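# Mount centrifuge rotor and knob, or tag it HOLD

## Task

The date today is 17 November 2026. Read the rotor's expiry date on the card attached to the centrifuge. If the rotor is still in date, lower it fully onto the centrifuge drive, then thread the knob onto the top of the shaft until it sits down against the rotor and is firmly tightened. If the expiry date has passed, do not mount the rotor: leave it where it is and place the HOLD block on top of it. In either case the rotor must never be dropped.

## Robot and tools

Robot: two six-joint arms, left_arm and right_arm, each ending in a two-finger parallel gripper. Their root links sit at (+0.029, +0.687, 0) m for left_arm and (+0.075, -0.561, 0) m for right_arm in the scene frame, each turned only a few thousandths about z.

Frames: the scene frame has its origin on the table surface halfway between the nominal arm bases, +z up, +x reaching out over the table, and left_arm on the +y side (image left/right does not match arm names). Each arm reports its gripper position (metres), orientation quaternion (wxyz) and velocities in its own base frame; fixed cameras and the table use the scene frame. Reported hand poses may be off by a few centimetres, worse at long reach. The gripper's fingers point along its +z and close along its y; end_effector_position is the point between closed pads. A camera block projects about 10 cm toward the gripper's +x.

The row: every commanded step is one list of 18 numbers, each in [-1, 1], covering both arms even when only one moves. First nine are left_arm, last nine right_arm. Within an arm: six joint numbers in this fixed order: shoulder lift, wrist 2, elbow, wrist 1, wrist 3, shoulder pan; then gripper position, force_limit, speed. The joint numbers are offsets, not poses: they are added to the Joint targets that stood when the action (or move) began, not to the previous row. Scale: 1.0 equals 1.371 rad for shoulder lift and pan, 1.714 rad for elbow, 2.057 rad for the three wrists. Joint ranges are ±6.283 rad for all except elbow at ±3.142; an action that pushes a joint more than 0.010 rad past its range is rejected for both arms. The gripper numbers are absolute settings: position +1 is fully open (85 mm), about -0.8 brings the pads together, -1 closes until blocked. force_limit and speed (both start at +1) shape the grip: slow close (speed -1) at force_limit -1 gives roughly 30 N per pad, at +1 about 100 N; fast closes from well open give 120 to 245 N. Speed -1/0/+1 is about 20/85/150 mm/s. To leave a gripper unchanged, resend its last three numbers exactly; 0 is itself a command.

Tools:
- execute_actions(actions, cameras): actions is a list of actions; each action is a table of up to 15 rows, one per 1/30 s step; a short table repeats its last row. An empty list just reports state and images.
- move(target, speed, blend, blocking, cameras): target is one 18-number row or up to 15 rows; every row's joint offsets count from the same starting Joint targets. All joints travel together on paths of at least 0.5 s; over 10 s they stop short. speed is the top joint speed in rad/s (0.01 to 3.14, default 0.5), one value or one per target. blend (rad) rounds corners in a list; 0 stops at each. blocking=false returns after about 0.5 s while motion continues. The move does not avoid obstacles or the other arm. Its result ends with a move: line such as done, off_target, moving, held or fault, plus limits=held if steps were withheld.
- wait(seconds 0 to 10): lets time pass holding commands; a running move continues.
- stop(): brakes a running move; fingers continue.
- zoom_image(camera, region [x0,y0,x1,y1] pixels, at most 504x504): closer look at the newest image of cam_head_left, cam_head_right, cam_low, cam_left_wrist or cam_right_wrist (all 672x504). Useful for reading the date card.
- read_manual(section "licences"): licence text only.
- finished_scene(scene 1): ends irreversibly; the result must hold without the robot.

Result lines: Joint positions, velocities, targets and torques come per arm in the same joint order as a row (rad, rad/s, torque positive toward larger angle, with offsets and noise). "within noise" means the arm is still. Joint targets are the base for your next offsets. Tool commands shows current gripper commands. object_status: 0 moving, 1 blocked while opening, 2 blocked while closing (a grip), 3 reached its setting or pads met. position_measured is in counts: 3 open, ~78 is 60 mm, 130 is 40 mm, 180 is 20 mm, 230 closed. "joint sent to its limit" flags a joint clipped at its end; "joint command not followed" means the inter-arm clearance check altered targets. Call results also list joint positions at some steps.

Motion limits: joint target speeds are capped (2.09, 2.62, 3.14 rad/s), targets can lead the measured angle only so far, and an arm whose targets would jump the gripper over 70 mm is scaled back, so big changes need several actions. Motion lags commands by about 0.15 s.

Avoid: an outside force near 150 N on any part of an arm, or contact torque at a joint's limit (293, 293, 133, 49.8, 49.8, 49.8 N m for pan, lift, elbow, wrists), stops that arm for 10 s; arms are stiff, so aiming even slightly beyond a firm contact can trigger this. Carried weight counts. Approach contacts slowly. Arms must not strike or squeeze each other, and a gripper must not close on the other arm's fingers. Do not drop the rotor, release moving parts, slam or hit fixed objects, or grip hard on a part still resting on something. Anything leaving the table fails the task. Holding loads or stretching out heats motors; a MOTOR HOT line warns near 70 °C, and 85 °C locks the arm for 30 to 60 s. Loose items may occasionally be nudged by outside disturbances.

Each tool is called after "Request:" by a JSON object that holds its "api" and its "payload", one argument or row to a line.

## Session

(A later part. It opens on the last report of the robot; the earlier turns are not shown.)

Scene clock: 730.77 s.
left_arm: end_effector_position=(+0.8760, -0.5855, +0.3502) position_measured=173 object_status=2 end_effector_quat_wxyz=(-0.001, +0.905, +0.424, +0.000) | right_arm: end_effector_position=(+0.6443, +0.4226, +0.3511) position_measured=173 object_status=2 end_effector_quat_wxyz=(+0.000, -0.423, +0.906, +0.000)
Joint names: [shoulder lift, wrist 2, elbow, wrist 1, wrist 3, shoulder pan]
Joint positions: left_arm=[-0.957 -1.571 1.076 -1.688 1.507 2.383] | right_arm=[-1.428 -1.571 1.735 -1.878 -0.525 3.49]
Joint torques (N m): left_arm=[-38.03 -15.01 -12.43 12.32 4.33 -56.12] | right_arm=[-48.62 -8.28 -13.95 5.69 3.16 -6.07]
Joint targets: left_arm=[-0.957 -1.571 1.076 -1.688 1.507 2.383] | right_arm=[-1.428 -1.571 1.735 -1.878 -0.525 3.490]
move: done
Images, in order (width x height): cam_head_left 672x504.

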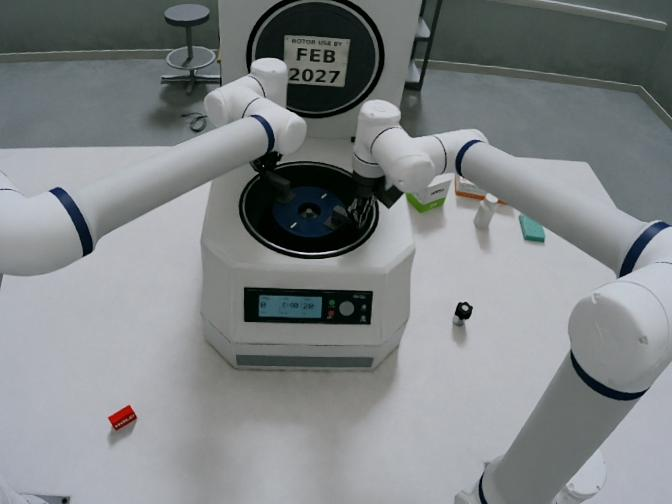

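Request:
{"api": "move", "payload": {
  "target": [0.0024,0,-0.003,0.001,0.007,0,-1,0.4,-1,-0.0006,0,0.0006,0,0.0078,0.0016,-1,0.4,-1],
  "speed": 0.02,
  "cameras": []
}}

Request:
{"api": "move", "payload": {
  "target": [0.0024,0,-0.003,0.001,0.007,0,-1,0.4,-1,-0.0006,0,0.0006,0,0.0078,0.0016,-1,0.4,-1],
  "speed": 0.02
}}

Request:
{"api": "zoom_image", "payload": {
  "camera": "cam_head_left",
  "region": [290, 180, 340, 230]
}}

Scene clock: 739.53 s.
left_arm: end_effector_position=(+0.8772, -0.5867, +0.3501) position_measured=173 object_status=2 end_effector_quat_wxyz=(-0.001, +0.909, +0.418, +0.000) | right_arm: end_effector_position=(+0.6428, +0.4238, +0.3510) position_measured=173 object_status=2 end_effector_quat_wxyz=(+0.000, -0.417, +0.909, +0.000)
Joint names: [shoulder lift, wrist 2, elbow, wrist 1, wrist 3, shoulder pan]
Joint positions: left_arm=[-0.954 -1.571 1.071 -1.686 1.521 2.383] | right_arm=[-1.429 -1.571 1.736 -1.878 -0.509 3.492]
Joint torques (N m): left_arm=[-32.63 -17.49 -8.54 13.59 4.55 -67.94] | right_arm=[-42.95 -6.33 -13.04 2.33 4.06 -5.36]
Joint targets: left_arm=[-0.954 -1.571 1.071 -1.686 1.521 2.383] | right_arm=[-1.429 -1.571 1.737 -1.878 -0.509 3.492]
move: done
No camera images: "cameras" was empty.

Scene clock: 740.60 s.
left_arm: end_effector_position=(+0.8785, -0.5878, +0.3500) position_measured=173 object_status=2 end_effector_quat_wxyz=(-0.001, +0.912, +0.411, +0.000) | right_arm: end_effector_position=(+0.6413, +0.4250, +0.3510) position_measured=173 object_status=2 end_effector_quat_wxyz=(+0.000, -0.411, +0.912, +0.000)
Joint names: [shoulder lift, wrist 2, elbow, wrist 1, wrist 3, shoulder pan]
Joint positions: left_arm=[-0.951 -1.571 1.066 -1.684 1.535 2.383] | right_arm=[-1.429 -1.571 1.738 -1.878 -0.493 3.494]
Joint torques (N m): left_arm=[-29.18 -17.32 -7.42 15.66 4.76 -68.52] | right_arm=[-38.78 -6.39 -11.48 2.67 3.76 -3.13]
Joint targets: left_arm=[-0.951 -1.571 1.066 -1.684 1.536 2.383] | right_arm=[-1.429 -1.571 1.738 -1.878 -0.493 3.494]
move: done

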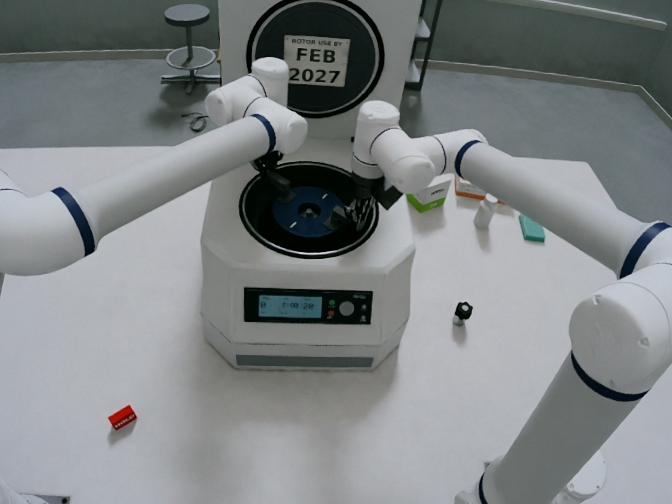

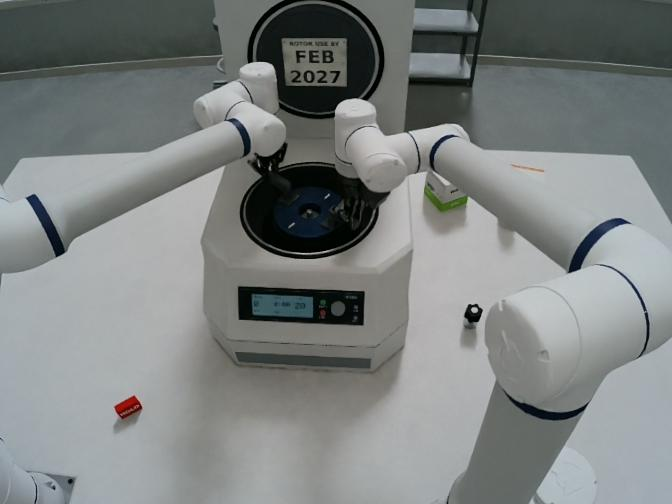

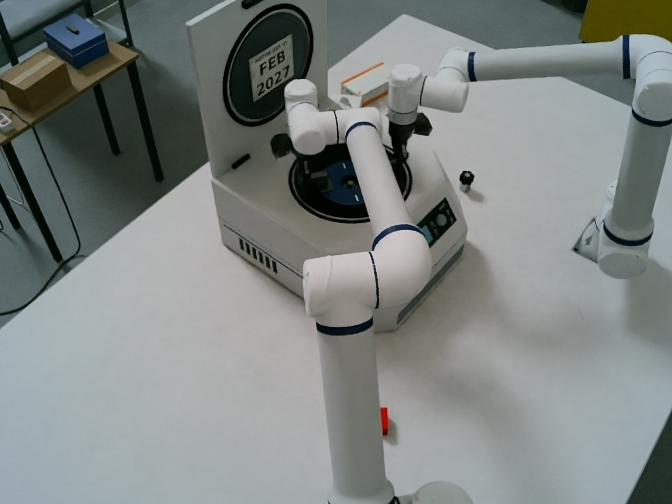

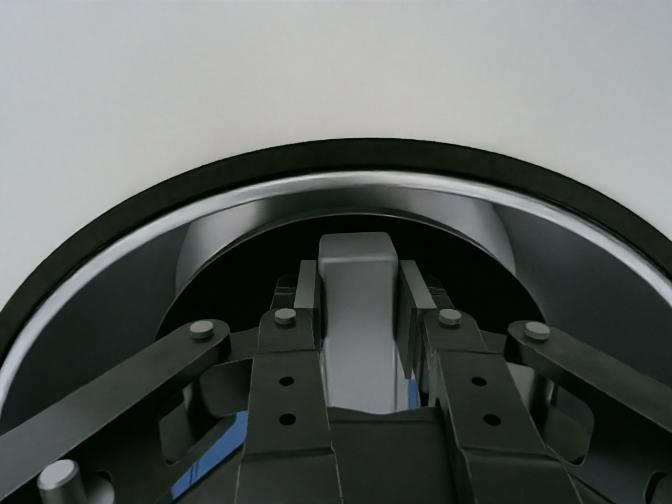

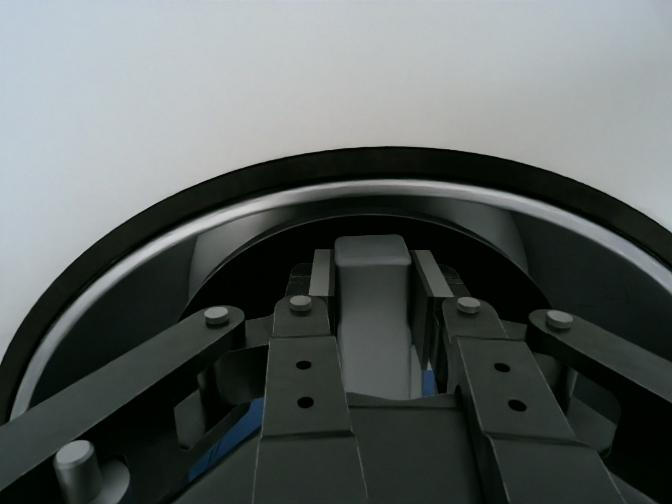

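Scaled by 10.080 from the camera's 672x504 image, which has a finer 960x720 frame.

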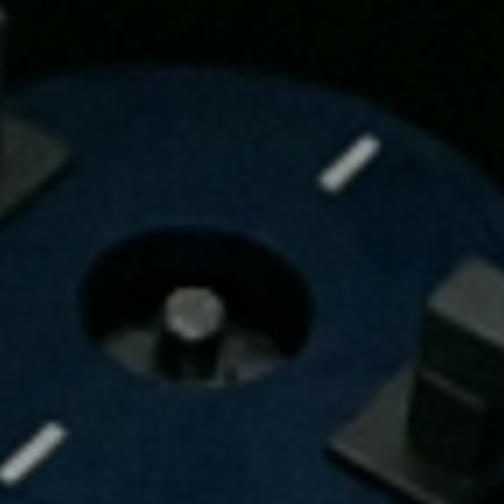

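Request:
{"api": "move", "payload": {
  "target": [
    [-0.0048,0,0.006,-0.002,-0.014,0,-1,0.4,-1,0.0012,0,-0.0012,0,-0.0156,-0.0032,-1,0.4,-1],
    [-0.0096,0,0.012,-0.004,-0.028,0,-1,0.4,-1,0.0024,0,-0.0024,0,-0.0312,-0.0064,-1,0.4,-1]
  ],
  "speed": 0.03,
  "cameras": []
}}

Request:
{"api": "move", "payload": {
  "target": [-0.0024,0,0.003,-0.001,-0.007,0,-1,0.4,-1,0.0006,0,-0.0006,0,-0.0078,-0.0016,-1,0.4,-1],
  "speed": 0.02,
  "cameras": []
}}

Request:
{"api": "move", "payload": {
  "target": [-0.0024,0,0.003,-0.001,-0.007,0,-1,0.4,-1,0.0006,0,-0.0006,0,-0.0078,-0.0016,-1,0.4,-1],
  "speed": 0.02,
  "cameras": ["cam_head_left"]
}}

Request:
{"api": "zoom_image", "payload": {
  "camera": "cam_head_left",
  "region": [290, 180, 340, 230]
}}

Scene clock: 785.23 s.
left_arm: end_effector_position=(+0.8735, -0.5832, +0.3505) position_measured=173 object_status=2 end_effector_quat_wxyz=(+0.000, +0.899, +0.437, +0.000) | right_arm: end_effector_position=(+0.6472, +0.4203, +0.3512) position_measured=173 object_status=2 end_effector_quat_wxyz=(+0.000, -0.435, +0.900, +0.000)
Joint names: [shoulder lift, wrist 2, elbow, wrist 1, wrist 3, shoulder pan]
Joint positions: left_arm=[-0.964 -1.571 1.086 -1.692 1.478 2.383] | right_arm=[-1.426 -1.571 1.733 -1.878 -0.557 3.486]
Joint torques (N m): left_arm=[-100.06 -13.48 -0.78 2.63 0.39 -53.53] | right_arm=[-42.15 -7.72 -25.47 5.92 -1.21 -39.97]
Joint targets: left_arm=[-0.964 -1.571 1.086 -1.692 1.478 2.383] | right_arm=[-1.426 -1.571 1.733 -1.878 -0.557 3.486]
move: done
No camera images: "cameras" was empty.

Scene clock: 786.30 s.
left_arm: end_effector_position=(+0.8722, -0.5820, +0.3506) position_measured=173 object_status=2 end_effector_quat_wxyz=(+0.000, +0.896, +0.444, +0.000) | right_arm: end_effector_position=(+0.6487, +0.4190, +0.3513) position_measured=173 object_status=2 end_effector_quat_wxyz=(+0.000, -0.442, +0.897, +0.000)
Joint names: [shoulder lift, wrist 2, elbow, wrist 1, wrist 3, shoulder pan]
Joint positions: left_arm=[-0.967 -1.571 1.092 -1.694 1.464 2.383] | right_arm=[-1.425 -1.571 1.732 -1.878 -0.573 3.483]
Joint torques (N m): left_arm=[-106.11 -9.59 -3.19 1.86 -0.02 -37.32] | right_arm=[-50.58 -10.72 -26.04 9.98 -1.2 -44.06]
Joint targets: left_arm=[-0.967 -1.571 1.092 -1.694 1.464 2.383] | right_arm=[-1.425 -1.571 1.732 -1.878 -0.573 3.483]
move: done
No camera images: "cameras" was empty.

Scene clock: 787.37 s.
left_arm: end_effector_position=(+0.8710, -0.5808, +0.3507) position_measured=173 object_status=2 end_effector_quat_wxyz=(+0.000, +0.893, +0.450, +0.000) | right_arm: end_effector_position=(+0.6502, +0.4178, +0.3513) position_measured=173 object_status=2 end_effector_quat_wxyz=(+0.000, -0.448, +0.894, +0.000)
Joint names: [shoulder lift, wrist 2, elbow, wrist 1, wrist 3, shoulder pan]
Joint positions: left_arm=[-0.97 -1.571 1.097 -1.696 1.45 2.383] | right_arm=[-1.424 -1.571 1.731 -1.878 -0.589 3.481]
Joint torques (N m): left_arm=[-111.44 -5.68 -5.97 1.18 0.35 -23.49] | right_arm=[-59.57 -13.15 -25.49 14.47 -1.62 -48.88]
Joint targets: left_arm=[-0.970 -1.571 1.097 -1.696 1.449 2.383] | right_arm=[-1.424 -1.571 1.731 -1.878 -0.589 3.481]
move: done
Images, in order (width x height): cam_head_left 672x504.

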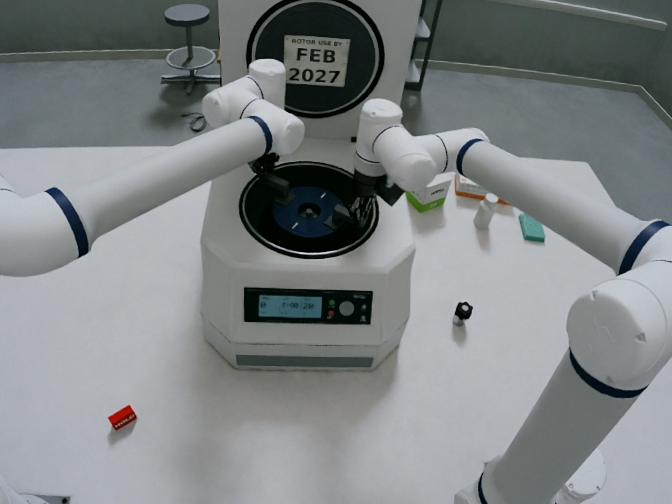

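Scaled by 10.080 from the camera's 672x504 image, which has a finer 960x720 frame.

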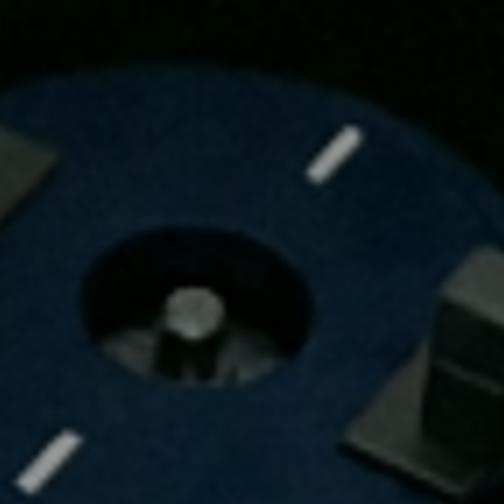

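Request:
{"api": "move", "payload": {
  "target": [0.0001,0,0.0008,-0.0008,0,0,-1,0.4,-1,0.0004,0,0.0007,-0.0009,0,0,-1,0.4,-1],
  "speed": 0.02,
  "cameras": []
}}

Scene clock: 794.83 s.
left_arm: end_effector_position=(+0.8710, -0.5807, +0.3501) position_measured=173 object_status=2 end_effector_quat_wxyz=(+0.000, +0.893, +0.450, +0.000) | right_arm: end_effector_position=(+0.6503, +0.4178, +0.3506) position_measured=173 object_status=2 end_effector_quat_wxyz=(+0.001, -0.448, +0.894, +0.000)
Joint names: [shoulder lift, wrist 2, elbow, wrist 1, wrist 3, shoulder pan]
Joint positions: left_arm=[-0.97 -1.571 1.098 -1.698 1.449 2.383] | right_arm=[-1.424 -1.571 1.732 -1.88 -0.589 3.481]
Joint torques (N m): left_arm=[-65.32 -5.27 3.28 0.25 0.32 -20.24] | right_arm=[-21.79 -13.18 7.3 7.45 -1.13 -46.48]
Joint targets: left_arm=[-0.970 -1.571 1.098 -1.698 1.449 2.383] | right_arm=[-1.424 -1.571 1.733 -1.880 -0.589 3.481]
move: done
No camera images: "cameras" was empty.

Request:
{"api": "move", "payload": {
  "target": [
    [-0.0002,0,-0.0012,0.0012,0,0,-1,0.4,-1,-0.0005,0,-0.0011,0.0013,0,0,-1,0.4,-1],
    [0.007,0,-0.0102,0.0042,0.0214,0.0005,-1,0.4,-1,-0.0014,0,-0.0001,0.0014,0.0237,0.0052,-1,0.4,-1]
  ],
  "speed": 0.03,
  "cameras": []
}}

Scene clock: 826.67 s.
left_arm: end_effector_position=(+0.8751, -0.5837, +0.3509) position_measured=173 object_status=2 end_effector_quat_wxyz=(-0.001, +0.902, +0.431, +0.000) | right_arm: end_effector_position=(+0.6463, +0.4220, +0.3516) position_measured=173 object_status=2 end_effector_quat_wxyz=(+0.000, -0.429, +0.903, +0.000)
Joint names: [shoulder lift, wrist 2, elbow, wrist 1, wrist 3, shoulder pan]
Joint positions: left_arm=[-0.961 -1.571 1.081 -1.689 1.493 2.384] | right_arm=[-1.426 -1.571 1.732 -1.877 -0.541 3.488]
Joint torques (N m): left_arm=[-71.99 -10.79 -25.2 9.56 4.59 -27.54] | right_arm=[-52.1 -3.59 -32.84 -3.85 3.66 -0.89]
Joint targets: left_arm=[-0.961 -1.571 1.081 -1.689 1.493 2.384] | right_arm=[-1.426 -1.571 1.732 -1.877 -0.541 3.488]
move: done
No camera images: "cameras" was empty.

Request:
{"api": "move", "payload": {
  "target": [
    [0.0012,0,-0.0015,0.0005,0.0037,0.0002,-1,0.4,-1,0.0001,0,-0.0001,0,0.0041,0.001,-1,0.4,-1],
    [0.0014,0,-0.0003,-0.0007,0.0037,0.0002,-1,0.4,-1,0.0006,0,0.001,-0.0013,0.0041,0.001,-1,0.4,-1]
  ],
  "speed": 0.02,
  "cameras": []
}}

Scene clock: 835.30 s.
left_arm: end_effector_position=(+0.8760, -0.5841, +0.3498) position_measured=173 object_status=2 end_effector_quat_wxyz=(+0.000, +0.904, +0.427, +0.000) | right_arm: end_effector_position=(+0.6459, +0.4230, +0.3507) position_measured=173 object_status=2 end_effector_quat_wxyz=(+0.000, -0.426, +0.905, +0.000)
Joint names: [shoulder lift, wrist 2, elbow, wrist 1, wrist 3, shoulder pan]
Joint positions: left_arm=[-0.959 -1.571 1.08 -1.691 1.501 2.384] | right_arm=[-1.425 -1.571 1.734 -1.88 -0.532 3.49]
Joint torques (N m): left_arm=[-50.97 -11.41 4.6 6.23 4.63 -31.64] | right_arm=[21.5 0.75 -2.83 -15.79 4.03 9.73]
Joint targets: left_arm=[-0.959 -1.571 1.080 -1.691 1.501 2.384] | right_arm=[-1.425 -1.571 1.734 -1.880 -0.532 3.490]
move: done
No camera images: "cameras" was empty.

Request:
{"api": "zoom_image", "payload": {
  "camera": "cam_head_left",
  "region": [295, 195, 325, 225]
}}

Scaled by 16.800 from the camera's 672x504 image, which has a finer 960x720 frame.
This view is cut from an older image: the scene may have changed since it was taken.

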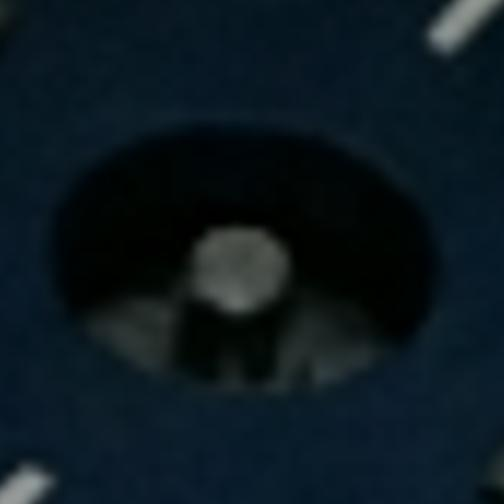

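Request:
{"api": "move", "payload": {
  "target": [0.0024,0,-0.003,0.001,0.007,0,-1,0.4,-1,-0.0006,0,0.0006,0,0.0078,0.0016,-1,0.4,-1],
  "speed": 0.015,
  "cameras": []
}}

Request:
{"api": "move", "payload": {
  "target": [0.0024,0,-0.003,0.001,0.007,0,-1,0.4,-1,-0.0006,0,0.0006,0,0.0078,0.0016,-1,0.4,-1],
  "speed": 0.015,
  "cameras": []
}}

Request:
{"api": "move", "payload": {
  "target": [0.0024,0,-0.003,0.001,0.007,0,-1,0.4,-1,-0.0006,0,0.0006,0,0.0078,0.0016,-1,0.4,-1],
  "speed": 0.015
}}

Scene clock: 870.00 s.
left_arm: end_effector_position=(+0.8772, -0.5852, +0.3493) position_measured=173 object_status=2 end_effector_quat_wxyz=(-0.001, +0.907, +0.421, +0.000) | right_arm: end_effector_position=(+0.6443, +0.4242, +0.3501) position_measured=173 object_status=2 end_effector_quat_wxyz=(+0.000, -0.420, +0.908, +0.000)
Joint names: [shoulder lift, wrist 2, elbow, wrist 1, wrist 3, shoulder pan]
Joint positions: left_arm=[-0.956 -1.571 1.075 -1.689 1.515 2.384] | right_arm=[-1.426 -1.571 1.735 -1.88 -0.516 3.492]
Joint torques (N m): left_arm=[-15.13 -11.23 -1.66 16.92 4.44 -48.05] | right_arm=[43.68 3.32 14.14 -8.26 4.89 14.51]
Joint targets: left_arm=[-0.955 -1.571 1.075 -1.689 1.515 2.384] | right_arm=[-1.426 -1.571 1.735 -1.880 -0.516 3.492]
move: done
No camera images: "cameras" was empty.

Scene clock: 871.30 s.
left_arm: end_effector_position=(+0.8784, -0.5864, +0.3491) position_measured=173 object_status=2 end_effector_quat_wxyz=(-0.001, +0.910, +0.414, +0.000) | right_arm: end_effector_position=(+0.6428, +0.4254, +0.3500) position_measured=173 object_status=2 end_effector_quat_wxyz=(+0.000, -0.414, +0.910, +0.000)
Joint names: [shoulder lift, wrist 2, elbow, wrist 1, wrist 3, shoulder pan]
Joint positions: left_arm=[-0.952 -1.571 1.07 -1.687 1.53 2.384] | right_arm=[-1.427 -1.571 1.736 -1.88 -0.5 3.494]
Joint torques (N m): left_arm=[-13.13 -11.38 1.42 18.89 4.9 -47.33] | right_arm=[43.32 3.37 13.38 -8.1 4.13 15.27]
Joint targets: left_arm=[-0.952 -1.571 1.070 -1.687 1.530 2.384] | right_arm=[-1.427 -1.571 1.736 -1.880 -0.500 3.494]
move: done
No camera images: "cameras" was empty.

Scene clock: 872.17 s.
left_arm: end_effector_position=(+0.8791, -0.5870, +0.3479) position_measured=173 object_status=2 end_effector_quat_wxyz=(-0.001, +0.912, +0.411, -0.001) | right_arm: end_effector_position=(+0.6409, +0.4264, +0.3475) position_measured=173 object_status=2 end_effector_quat_wxyz=(-0.002, -0.411, +0.912, +0.001)
Joint names: [shoulder lift, wrist 2, elbow, wrist 1, wrist 3, shoulder pan]
Joint positions: left_arm=[-0.95 -1.571 1.067 -1.685 1.538 2.384] | right_arm=[-1.426 -1.569 1.739 -1.879 -0.494 3.495]
Joint torques (N m): left_arm=[-209.89 -12.92 -54.53 0.85 4.74 -49.32] | right_arm=[-66.5 -0.01 -50.35 -5.85 -0.27 -1.32]
Joint targets: left_arm=[-0.950 -1.571 1.067 -1.686 1.538 2.384] | right_arm=[-1.426 -1.569 1.739 -1.879 -0.494 3.495]
Tool commands: left_gripper/position=-1.0 left_gripper/force_limit=+0.4 left_gripper/speed=-1.0 right_gripper/position=-1.0 right_gripper/force_limit=+0.403922 right_gripper/speed=-1.0
FORCE FAULT: contact force on the right arm reached its limit, and that arm stopped. The contact can be on any part of that arm, not only on its tool. That arm's remaining commands of this call were not run. That arm is still stopped at the end of this call. That arm stays stopped for about 10 more seconds. Until then a move that you send moves the other arm only, and its call returns only when the move has ended. Once the stop has ended, the next robot result says so. If the stop ends while you think or write, that arm runs what you send next, counted from new Joint targets: where its joints stand when the stop ends. While its stop runs, that arm takes no new command, but its gripper still runs the gripper command that each later call begins with. Until it ends, the stop uses up actions while you think or wait. An arm that is not stopped still takes commands.
move: fault (right_arm)

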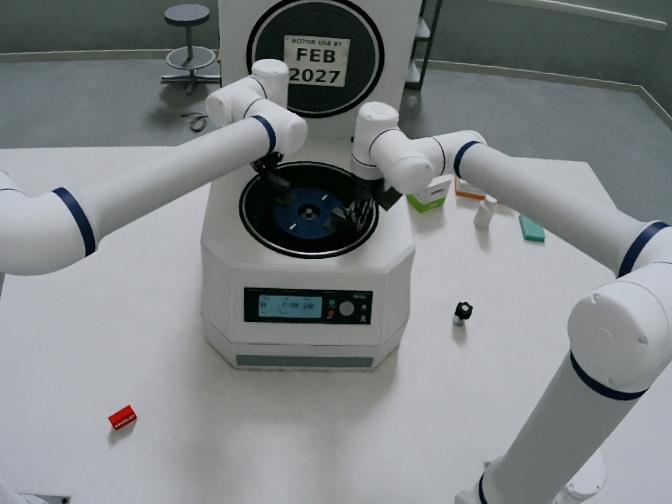

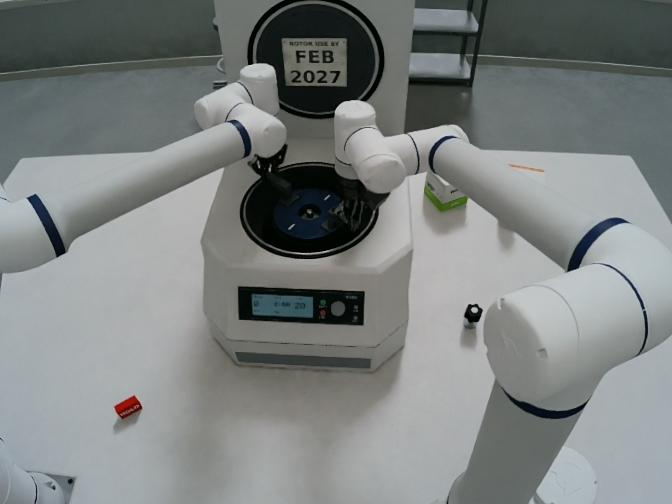

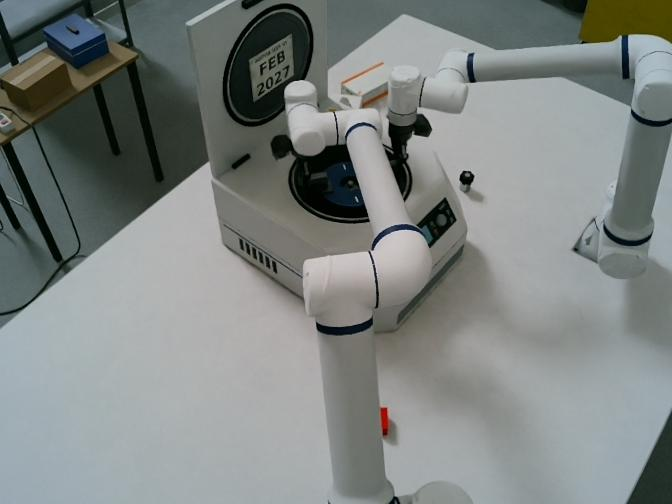

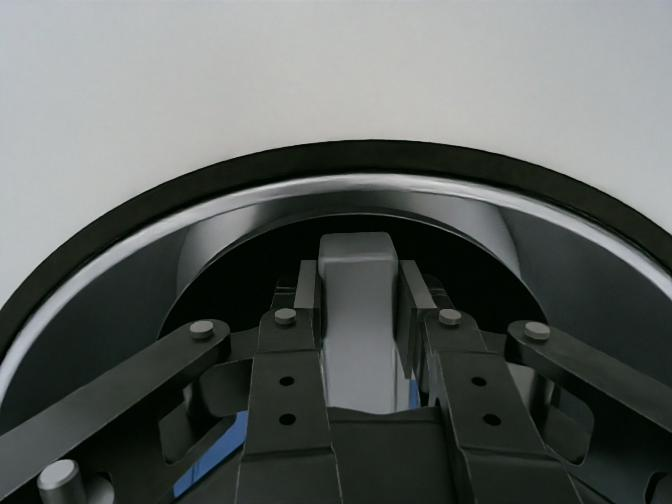

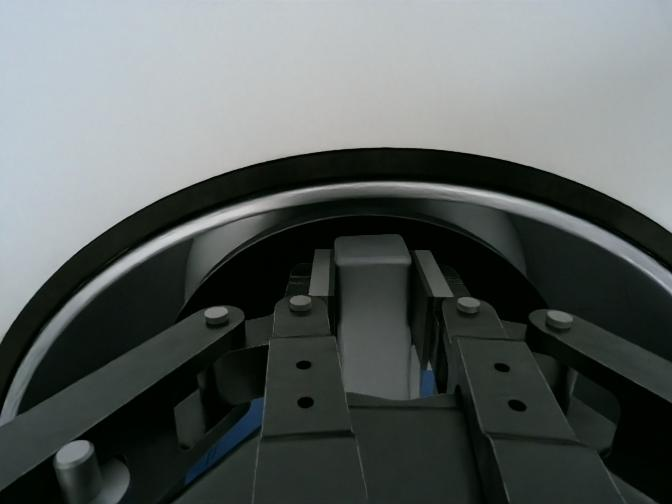

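Request:
{"api": "wait", "payload": {
  "seconds": 10,
  "cameras": ["cam_head_left","cam_head_right"]
}}

Request:
{"api": "zoom_image", "payload": {
  "camera": "cam_head_left",
  "region": [290, 180, 340, 230]
}}

Scene clock: 885.07 s.
left_arm: end_effector_position=(+0.8792, -0.5871, +0.3490) position_measured=173 object_status=2 end_effector_quat_wxyz=(-0.001, +0.912, +0.411, +0.000) | right_arm: end_effector_position=(+0.6408, +0.4263, +0.3474) position_measured=173 object_status=2 end_effector_quat_wxyz=(-0.002, -0.411, +0.912, +0.001)
Joint names: [shoulder lift, wrist 2, elbow, wrist 1, wrist 3, shoulder pan]
Joint positions: left_arm=[-0.95 -1.571 1.067 -1.686 1.538 2.384] | right_arm=[-1.426 -1.569 1.739 -1.879 -0.494 3.495]
Joint torques (N m): left_arm=[-229.19 -7.57 -63.91 -2.43 4.39 -26.26] | right_arm=[-67.88 -0.07 -54.98 -5.81 -0.04 -1.05]
Joint targets: left_arm=[-0.950 -1.571 1.067 -1.686 1.538 2.384] | right_arm=[-1.426 -1.569 1.739 -1.879 -0.494 3.495]
Tool commands: left_gripper/position=-1.0 left_gripper/force_limit=+0.4 left_gripper/speed=-1.0 right_gripper/position=-1.0 right_gripper/force_limit=+0.403922 right_gripper/speed=-1.0
FORCE FAULT, CONTINUED: the right arm's stop, for the force fault that an earlier result reported, is over. The rest of the stop counts as 19 of the actions that you can send in this scene. That arm's target is now where it stood when the stop ended, not its last command. That arm accepts commands again.
wait: 10.00 s; at rest from the start
Images, in order (width x height): cam_head_left 672x504, cam_head_right 672x504.

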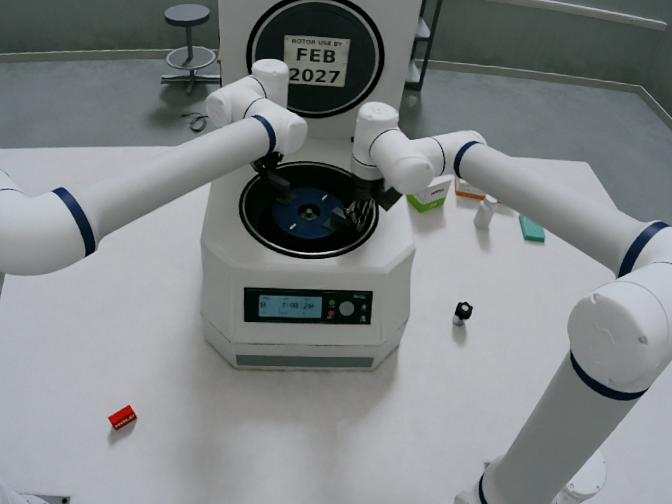

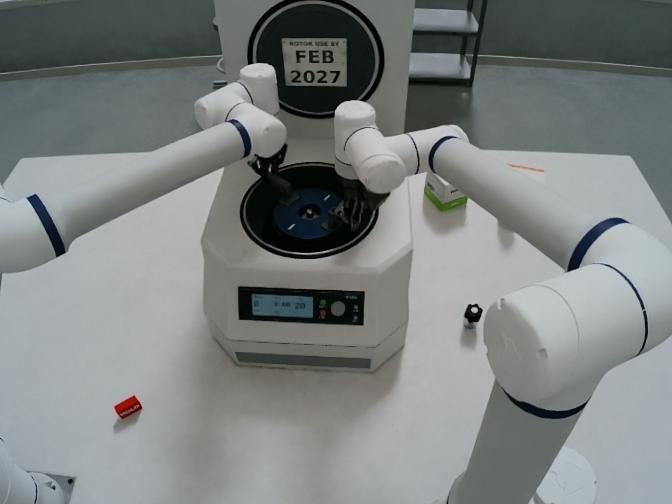

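Scaled by 10.080 from the camera's 672x504 image, which has a finer 960x720 frame.

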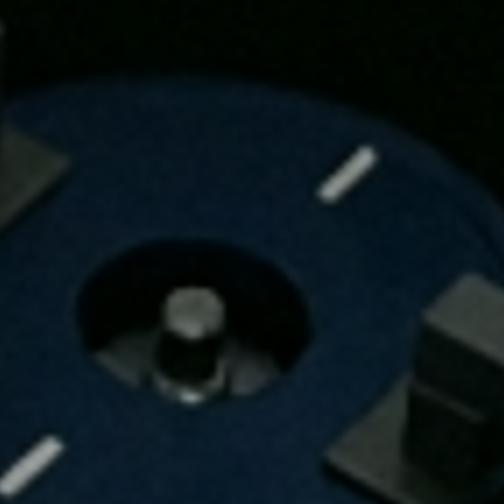

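Request:
{"api": "move", "payload": {
  "target": [0.0002,0,0.0012,-0.0012,0,0,-1,0.4,-1,0,0,0,0,0,0,-1,0.4,-1],
  "speed": 0.02,
  "cameras": []
}}

Request:
{"api": "move", "payload": {
  "target": [0.0001,0,0.0008,-0.0008,0,0,-1,0.4,-1,0.0004,0,0.0007,-0.0009,0,0,-1,0.4,-1],
  "speed": 0.02,
  "cameras": []
}}

Request:
{"api": "move", "payload": {
  "target": [0.0001,0,0.0008,-0.0008,0,0,-1,0.4,-1,0.0004,0,0.0007,-0.0009,0,0,-1,0.4,-1],
  "speed": 0.02,
  "cameras": ["cam_head_left"]
}}

Request:
{"api": "zoom_image", "payload": {
  "camera": "cam_head_left",
  "region": [290, 180, 340, 230]
}}

Scene clock: 894.83 s.
left_arm: end_effector_position=(+0.8792, -0.5871, +0.3480) position_measured=173 object_status=2 end_effector_quat_wxyz=(-0.001, +0.912, +0.411, +0.000) | right_arm: end_effector_position=(+0.6408, +0.4263, +0.3474) position_measured=173 object_status=2 end_effector_quat_wxyz=(-0.002, -0.411, +0.912, +0.001)
Joint names: [shoulder lift, wrist 2, elbow, wrist 1, wrist 3, shoulder pan]
Joint positions: left_arm=[-0.95 -1.571 1.069 -1.688 1.538 2.384] | right_arm=[-1.426 -1.569 1.739 -1.879 -0.494 3.495]
Joint torques (N m): left_arm=[-151.86 -7.4 -33.38 -2.5 4.14 -27.28] | right_arm=[-79.57 -0.38 -63.17 -5.87 -0.33 -1.38]
Joint targets: left_arm=[-0.950 -1.571 1.069 -1.688 1.538 2.384] | right_arm=[-1.426 -1.569 1.739 -1.879 -0.494 3.495]
move: done
No camera images: "cameras" was empty.

Scene clock: 895.53 s.
left_arm: end_effector_position=(+0.8792, -0.5871, +0.3469) position_measured=173 object_status=2 end_effector_quat_wxyz=(-0.001, +0.912, +0.411, +0.000) | right_arm: end_effector_position=(+0.6409, +0.4264, +0.3467) position_measured=173 object_status=2 end_effector_quat_wxyz=(-0.002, -0.411, +0.912, +0.001)
Joint names: [shoulder lift, wrist 2, elbow, wrist 1, wrist 3, shoulder pan]
Joint positions: left_arm=[-0.95 -1.571 1.07 -1.69 1.538 2.384] | right_arm=[-1.425 -1.569 1.74 -1.881 -0.494 3.495]
Joint torques (N m): left_arm=[-103.39 -8.78 -18.99 -1.21 4.18 -33.85] | right_arm=[-26.26 -1.62 -27.95 -11.03 -0.02 -1.46]
Joint targets: left_arm=[-0.950 -1.571 1.070 -1.690 1.538 2.384] | right_arm=[-1.425 -1.569 1.740 -1.881 -0.494 3.495]
move: done
No camera images: "cameras" was empty.

Scene clock: 896.23 s.
left_arm: end_effector_position=(+0.8792, -0.5871, +0.3460) position_measured=173 object_status=2 end_effector_quat_wxyz=(-0.001, +0.912, +0.411, +0.000) | right_arm: end_effector_position=(+0.6410, +0.4264, +0.3457) position_measured=173 object_status=2 end_effector_quat_wxyz=(-0.002, -0.411, +0.912, +0.001)
Joint names: [shoulder lift, wrist 2, elbow, wrist 1, wrist 3, shoulder pan]
Joint positions: left_arm=[-0.95 -1.571 1.072 -1.691 1.538 2.384] | right_arm=[-1.425 -1.569 1.741 -1.883 -0.494 3.495]
Joint torques (N m): left_arm=[-72.04 -10.91 -9.22 -0.61 4.25 -43.95] | right_arm=[29.77 -2.68 7.25 -6.86 -0.12 -2.28]
Joint targets: left_arm=[-0.950 -1.571 1.072 -1.691 1.538 2.384] | right_arm=[-1.425 -1.569 1.741 -1.883 -0.494 3.495]
move: done
Images, in order (width x height): cam_head_left 672x504.

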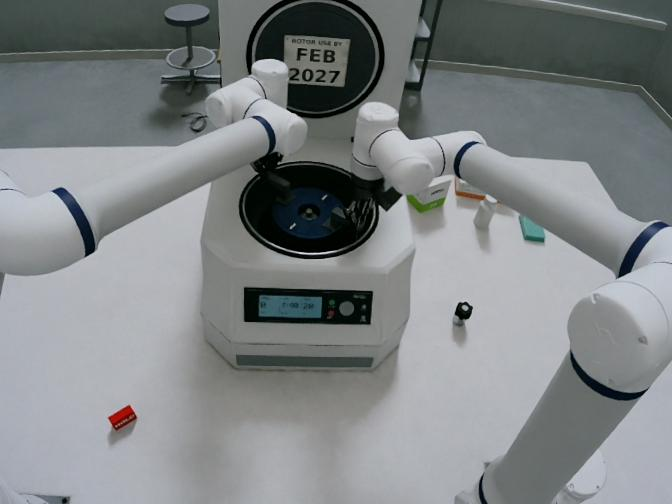

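Scaled by 10.080 from the camera's 672x504 image, which has a finer 960x720 frame.

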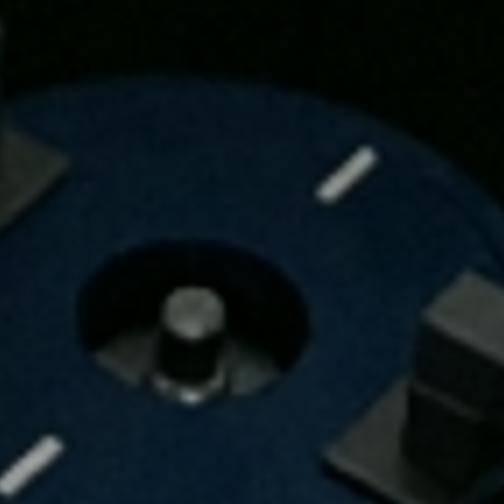

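Request:
{"api": "move", "payload": {
  "target": [0,0,0,0,0,0,-1,0.4,-1,-0.0004,0,-0.0007,0.0009,0,0,-1,0.4,-1],
  "speed": 0.02,
  "cameras": []
}}

Request:
{"api": "move", "payload": {
  "target": [0,0,0,0,0,0,0.15,0.4,-1,0,0,0,0,0,0,0.15,0.4,-1]
}}

Request:
{"api": "zoom_image", "payload": {
  "camera": "cam_head_left",
  "region": [290, 180, 340, 230]
}}

Scene clock: 903.10 s.
left_arm: end_effector_position=(+0.8792, -0.5871, +0.3459) position_measured=173 object_status=2 end_effector_quat_wxyz=(-0.001, +0.912, +0.411, +0.000) | right_arm: end_effector_position=(+0.6408, +0.4263, +0.3461) position_measured=173 object_status=2 end_effector_quat_wxyz=(-0.002, -0.411, +0.912, +0.001)
Joint names: [shoulder lift, wrist 2, elbow, wrist 1, wrist 3, shoulder pan]
Joint positions: left_arm=[-0.95 -1.571 1.072 -1.691 1.538 2.384] | right_arm=[-1.425 -1.569 1.74 -1.881 -0.494 3.495]
Joint torques (N m): left_arm=[-66.32 -14.84 -8.11 6.95 4.3 -59.27] | right_arm=[-12.98 -0.98 -15.66 3.78 0.1 -0.06]
Joint targets: left_arm=[-0.950 -1.571 1.072 -1.691 1.538 2.384] | right_arm=[-1.425 -1.569 1.740 -1.881 -0.494 3.495]
move: done
No camera images: "cameras" was empty.

Scene clock: 904.57 s.
left_arm: end_effector_position=(+0.8792, -0.5871, +0.3459) position_measured=110 object_status=0 end_effector_quat_wxyz=(-0.001, +0.912, +0.411, +0.000) | right_arm: end_effector_position=(+0.6409, +0.4263, +0.3464) position_measured=110 object_status=0 end_effector_quat_wxyz=(-0.002, -0.411, +0.912, +0.001)
Joint names: [shoulder lift, wrist 2, elbow, wrist 1, wrist 3, shoulder pan]
Joint positions: left_arm=[-0.95 -1.571 1.072 -1.691 1.538 2.384] | right_arm=[-1.425 -1.569 1.74 -1.881 -0.494 3.495]
Joint torques (N m): left_arm=[-173.54 1.82 -52.08 -9.84 -1.53 6.22] | right_arm=[-72.87 1.14 -56.88 -10.02 0.05 -1.54]
Joint targets: left_arm=[-0.950 -1.571 1.072 -1.691 1.538 2.384] | right_arm=[-1.425 -1.569 1.740 -1.881 -0.494 3.495]
move: done

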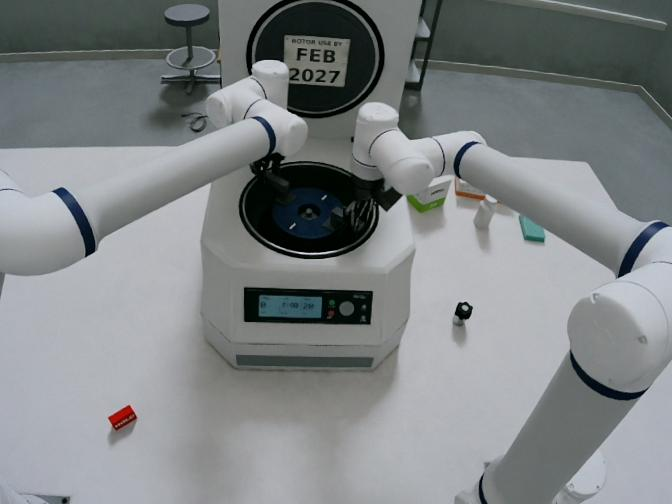

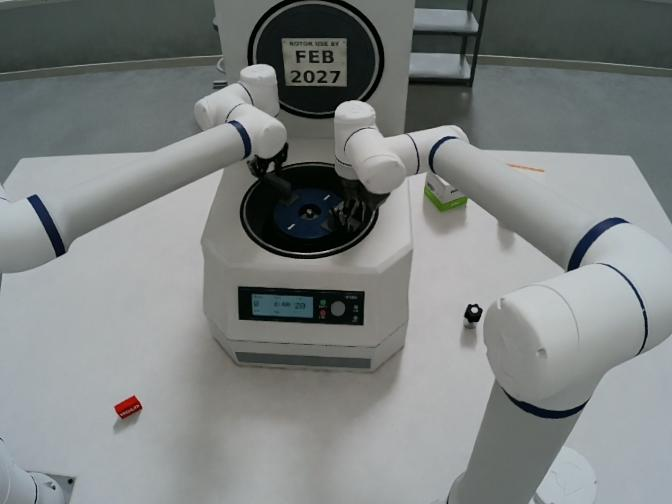

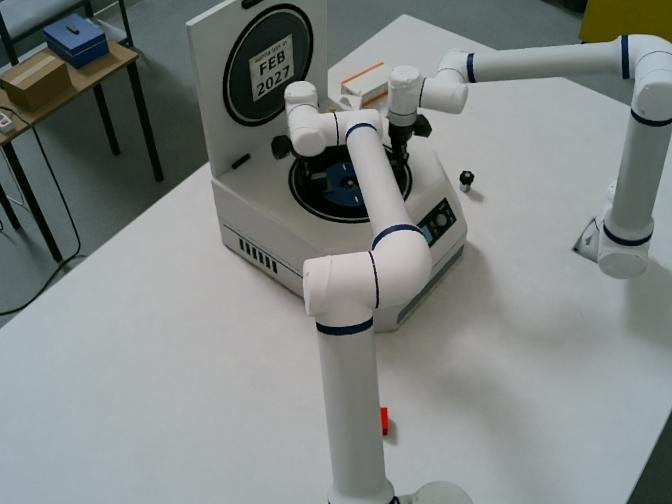

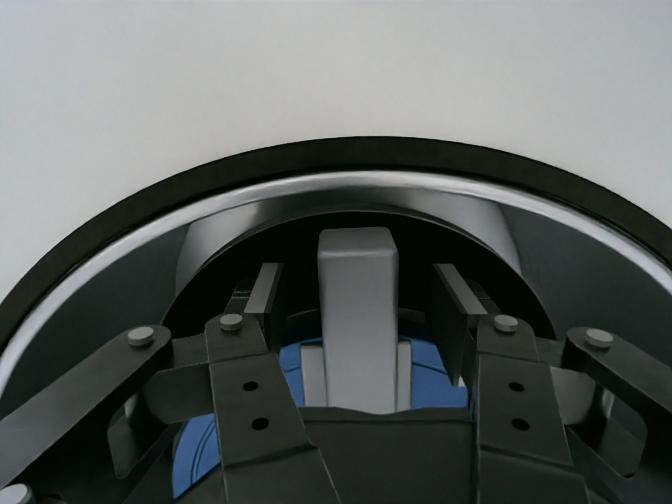

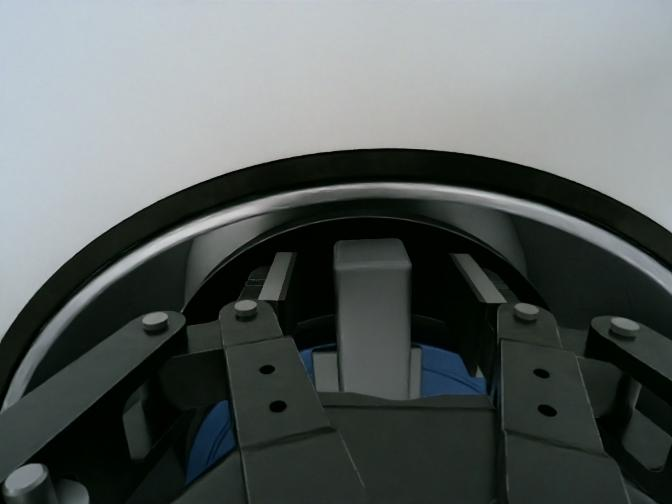

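Scaled by 10.080 from the camera's 672x504 image, which has a finer 960x720 frame.

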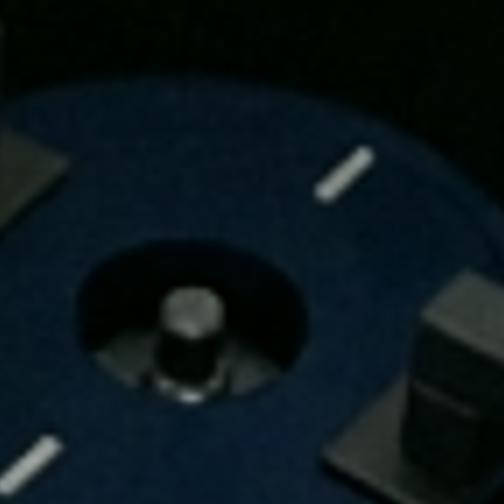

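Request:
{"api": "move", "payload": {
  "target": [
    [-0.0049,0,-0.0347,0.0322,0,0,0.15,0.4,-1,-0.0131,0,-0.0305,0.0341,0,0,0.15,0.4,-1],
    [0.0193,0,-0.2312,0.1797,0,0,0.15,0.4,-1,-0.0319,0,-0.1783,0.1698,0,0,0.15,0.4,-1]
  ],
  "speed": 0.2,
  "blend": [0.01,0]
}}

Request:
{"api": "zoom_image", "payload": {
  "camera": "cam_left_wrist",
  "region": [200, 100, 500, 420]
}}

Scene clock: 921.57 s.
left_arm: end_effector_position=(+0.8792, -0.5871, +0.5457) position_measured=110 object_status=3 end_effector_quat_wxyz=(-0.001, +0.912, +0.411, +0.000) | right_arm: end_effector_position=(+0.6419, +0.4267, +0.5461) position_measured=110 object_status=3 end_effector_quat_wxyz=(-0.002, -0.411, +0.912, +0.001)
Joint names: [shoulder lift, wrist 2, elbow, wrist 1, wrist 3, shoulder pan]
Joint positions: left_arm=[-0.923 -1.571 0.676 -1.322 1.538 2.384] | right_arm=[-1.469 -1.569 1.435 -1.532 -0.494 3.495]
Joint torques (N m): left_arm=[-123.7 1.97 -51.5 -3.47 -1.6 2.83] | right_arm=[-70.38 1.17 -59.98 -2.05 0.22 -1.47]
Joint targets: left_arm=[-0.923 -1.571 0.675 -1.322 1.538 2.384] | right_arm=[-1.469 -1.569 1.434 -1.532 -0.494 3.495]
move: done

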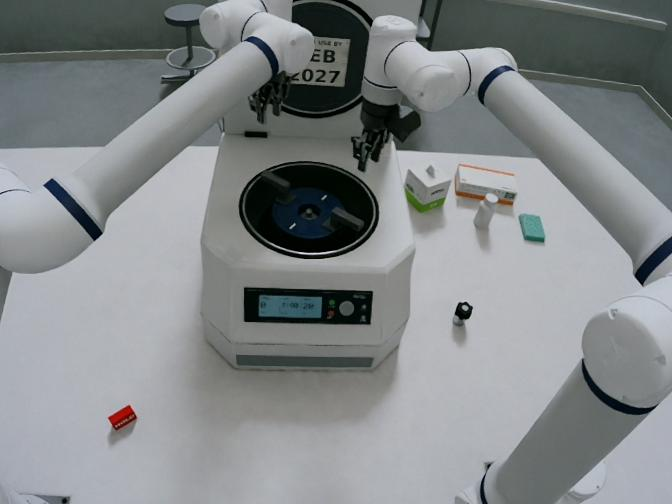

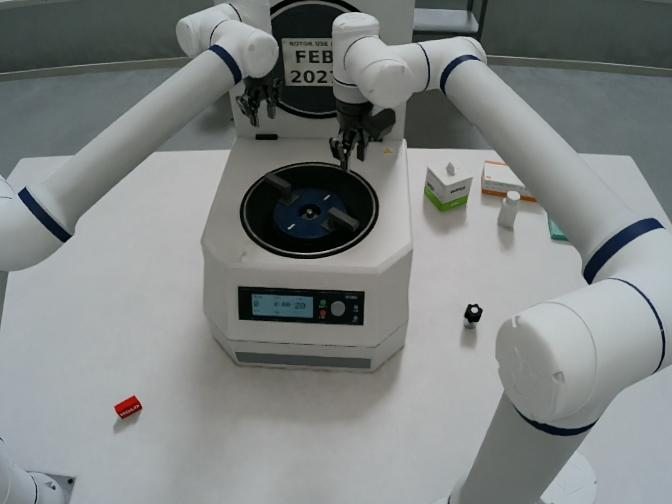

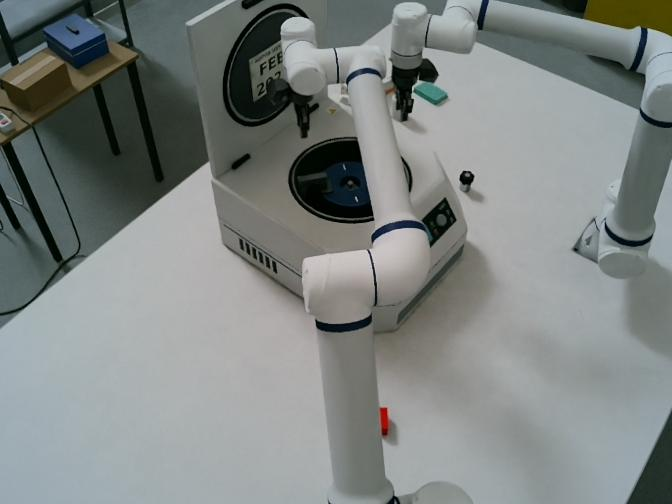

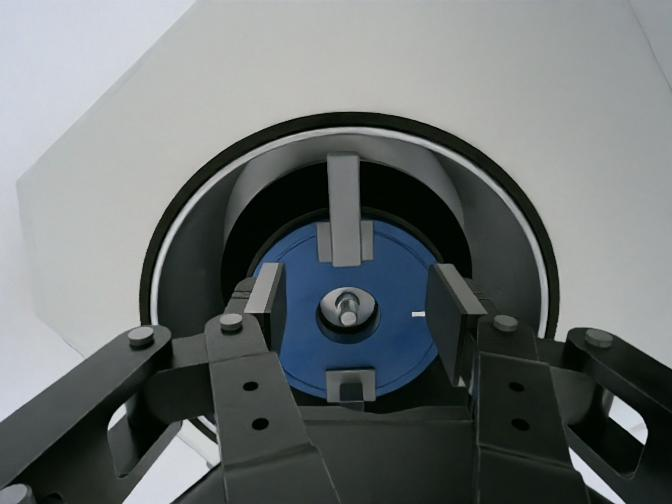

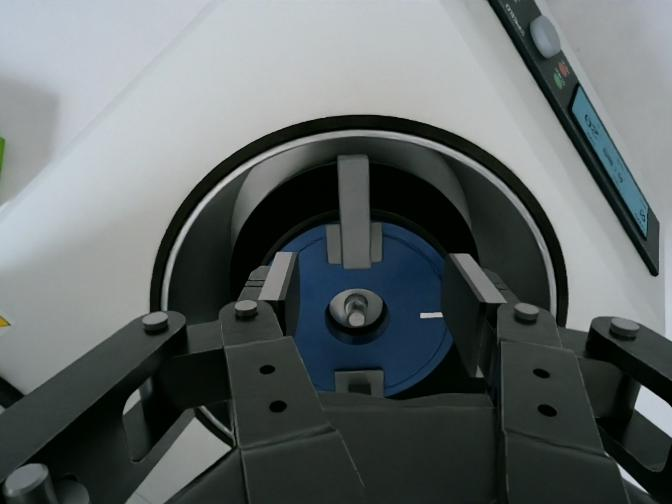

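Scaled by 1.575 from the camera's 672x504 image, which has a finer 960x720 frame.

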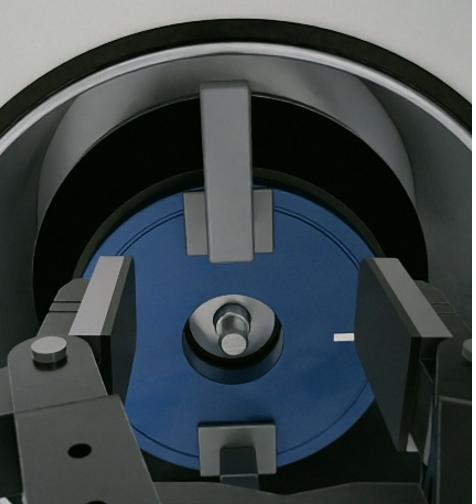

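Request:
{"api": "move", "payload": {
  "target": [-0.4938,0,0.5397,-0.1211,0,0.1575,1,1,1,-0.2546,-0.001,0.2361,-0.0288,-0.9,-0.418,1,1,1],
  "speed": 1.0,
  "cameras": []
}}

Request:
{"api": "move", "payload": {
  "target": [0,0,0,0,0,0,1,1,1,0.1,0,0.22,-0.25,-0.9,0,1,1,1],
  "speed": 1.2,
  "cameras": []
}}

Scene clock: 944.07 s.
left_arm: end_effector_position=(+0.6662, -0.1936, +0.5300) position_measured=3 object_status=3 end_effector_quat_wxyz=(+0.000, +0.862, +0.507, +0.000) | right_arm: end_effector_position=(+0.5638, +0.0560, +0.4995) position_measured=3 object_status=3 end_effector_quat_wxyz=(+0.000, +0.874, -0.486, +0.000)
Joint names: [shoulder lift, wrist 2, elbow, wrist 1, wrist 3, shoulder pan]
Joint positions: left_arm=[-1.6 -1.571 1.601 -1.571 1.538 2.6] | right_arm=[-1.818 -1.571 1.839 -1.591 -2.345 2.922]
Joint torques (N m): left_arm=[-93.76 1.49 -35.28 -9.82 -1.71 7.13] | right_arm=[-38.42 -1.88 -46.36 -10.02 -1.37 -14.69]
Joint targets: left_arm=[-1.601 -1.571 1.601 -1.571 1.538 2.600] | right_arm=[-1.818 -1.571 1.839 -1.591 -2.346 2.922]
move: done
No camera images: "cameras" was empty.

Scene clock: 946.47 s.
left_arm: end_effector_position=(+0.6662, -0.1936, +0.5300) position_measured=3 object_status=3 end_effector_quat_wxyz=(+0.000, +0.862, +0.507, +0.000) | right_arm: end_effector_position=(+0.5669, +0.0553, +0.2352) position_measured=3 object_status=3 end_effector_quat_wxyz=(+0.000, +0.914, +0.406, +0.000)
Joint names: [shoulder lift, wrist 2, elbow, wrist 1, wrist 3, shoulder pan]
Joint positions: left_arm=[-1.601 -1.571 1.601 -1.571 1.538 2.6] | right_arm=[-1.681 -1.571 2.216 -2.105 -4.197 2.922]
Joint torques (N m): left_arm=[-91.94 0.74 -35.59 -10 -1.59 7.21] | right_arm=[-25.27 -0.68 -38.48 -10.29 -2.73 -11.59]
Joint targets: left_arm=[-1.601 -1.571 1.601 -1.571 1.538 2.600] | right_arm=[-1.681 -1.571 2.216 -2.105 -4.197 2.922]
move: done
No camera images: "cameras" was empty.


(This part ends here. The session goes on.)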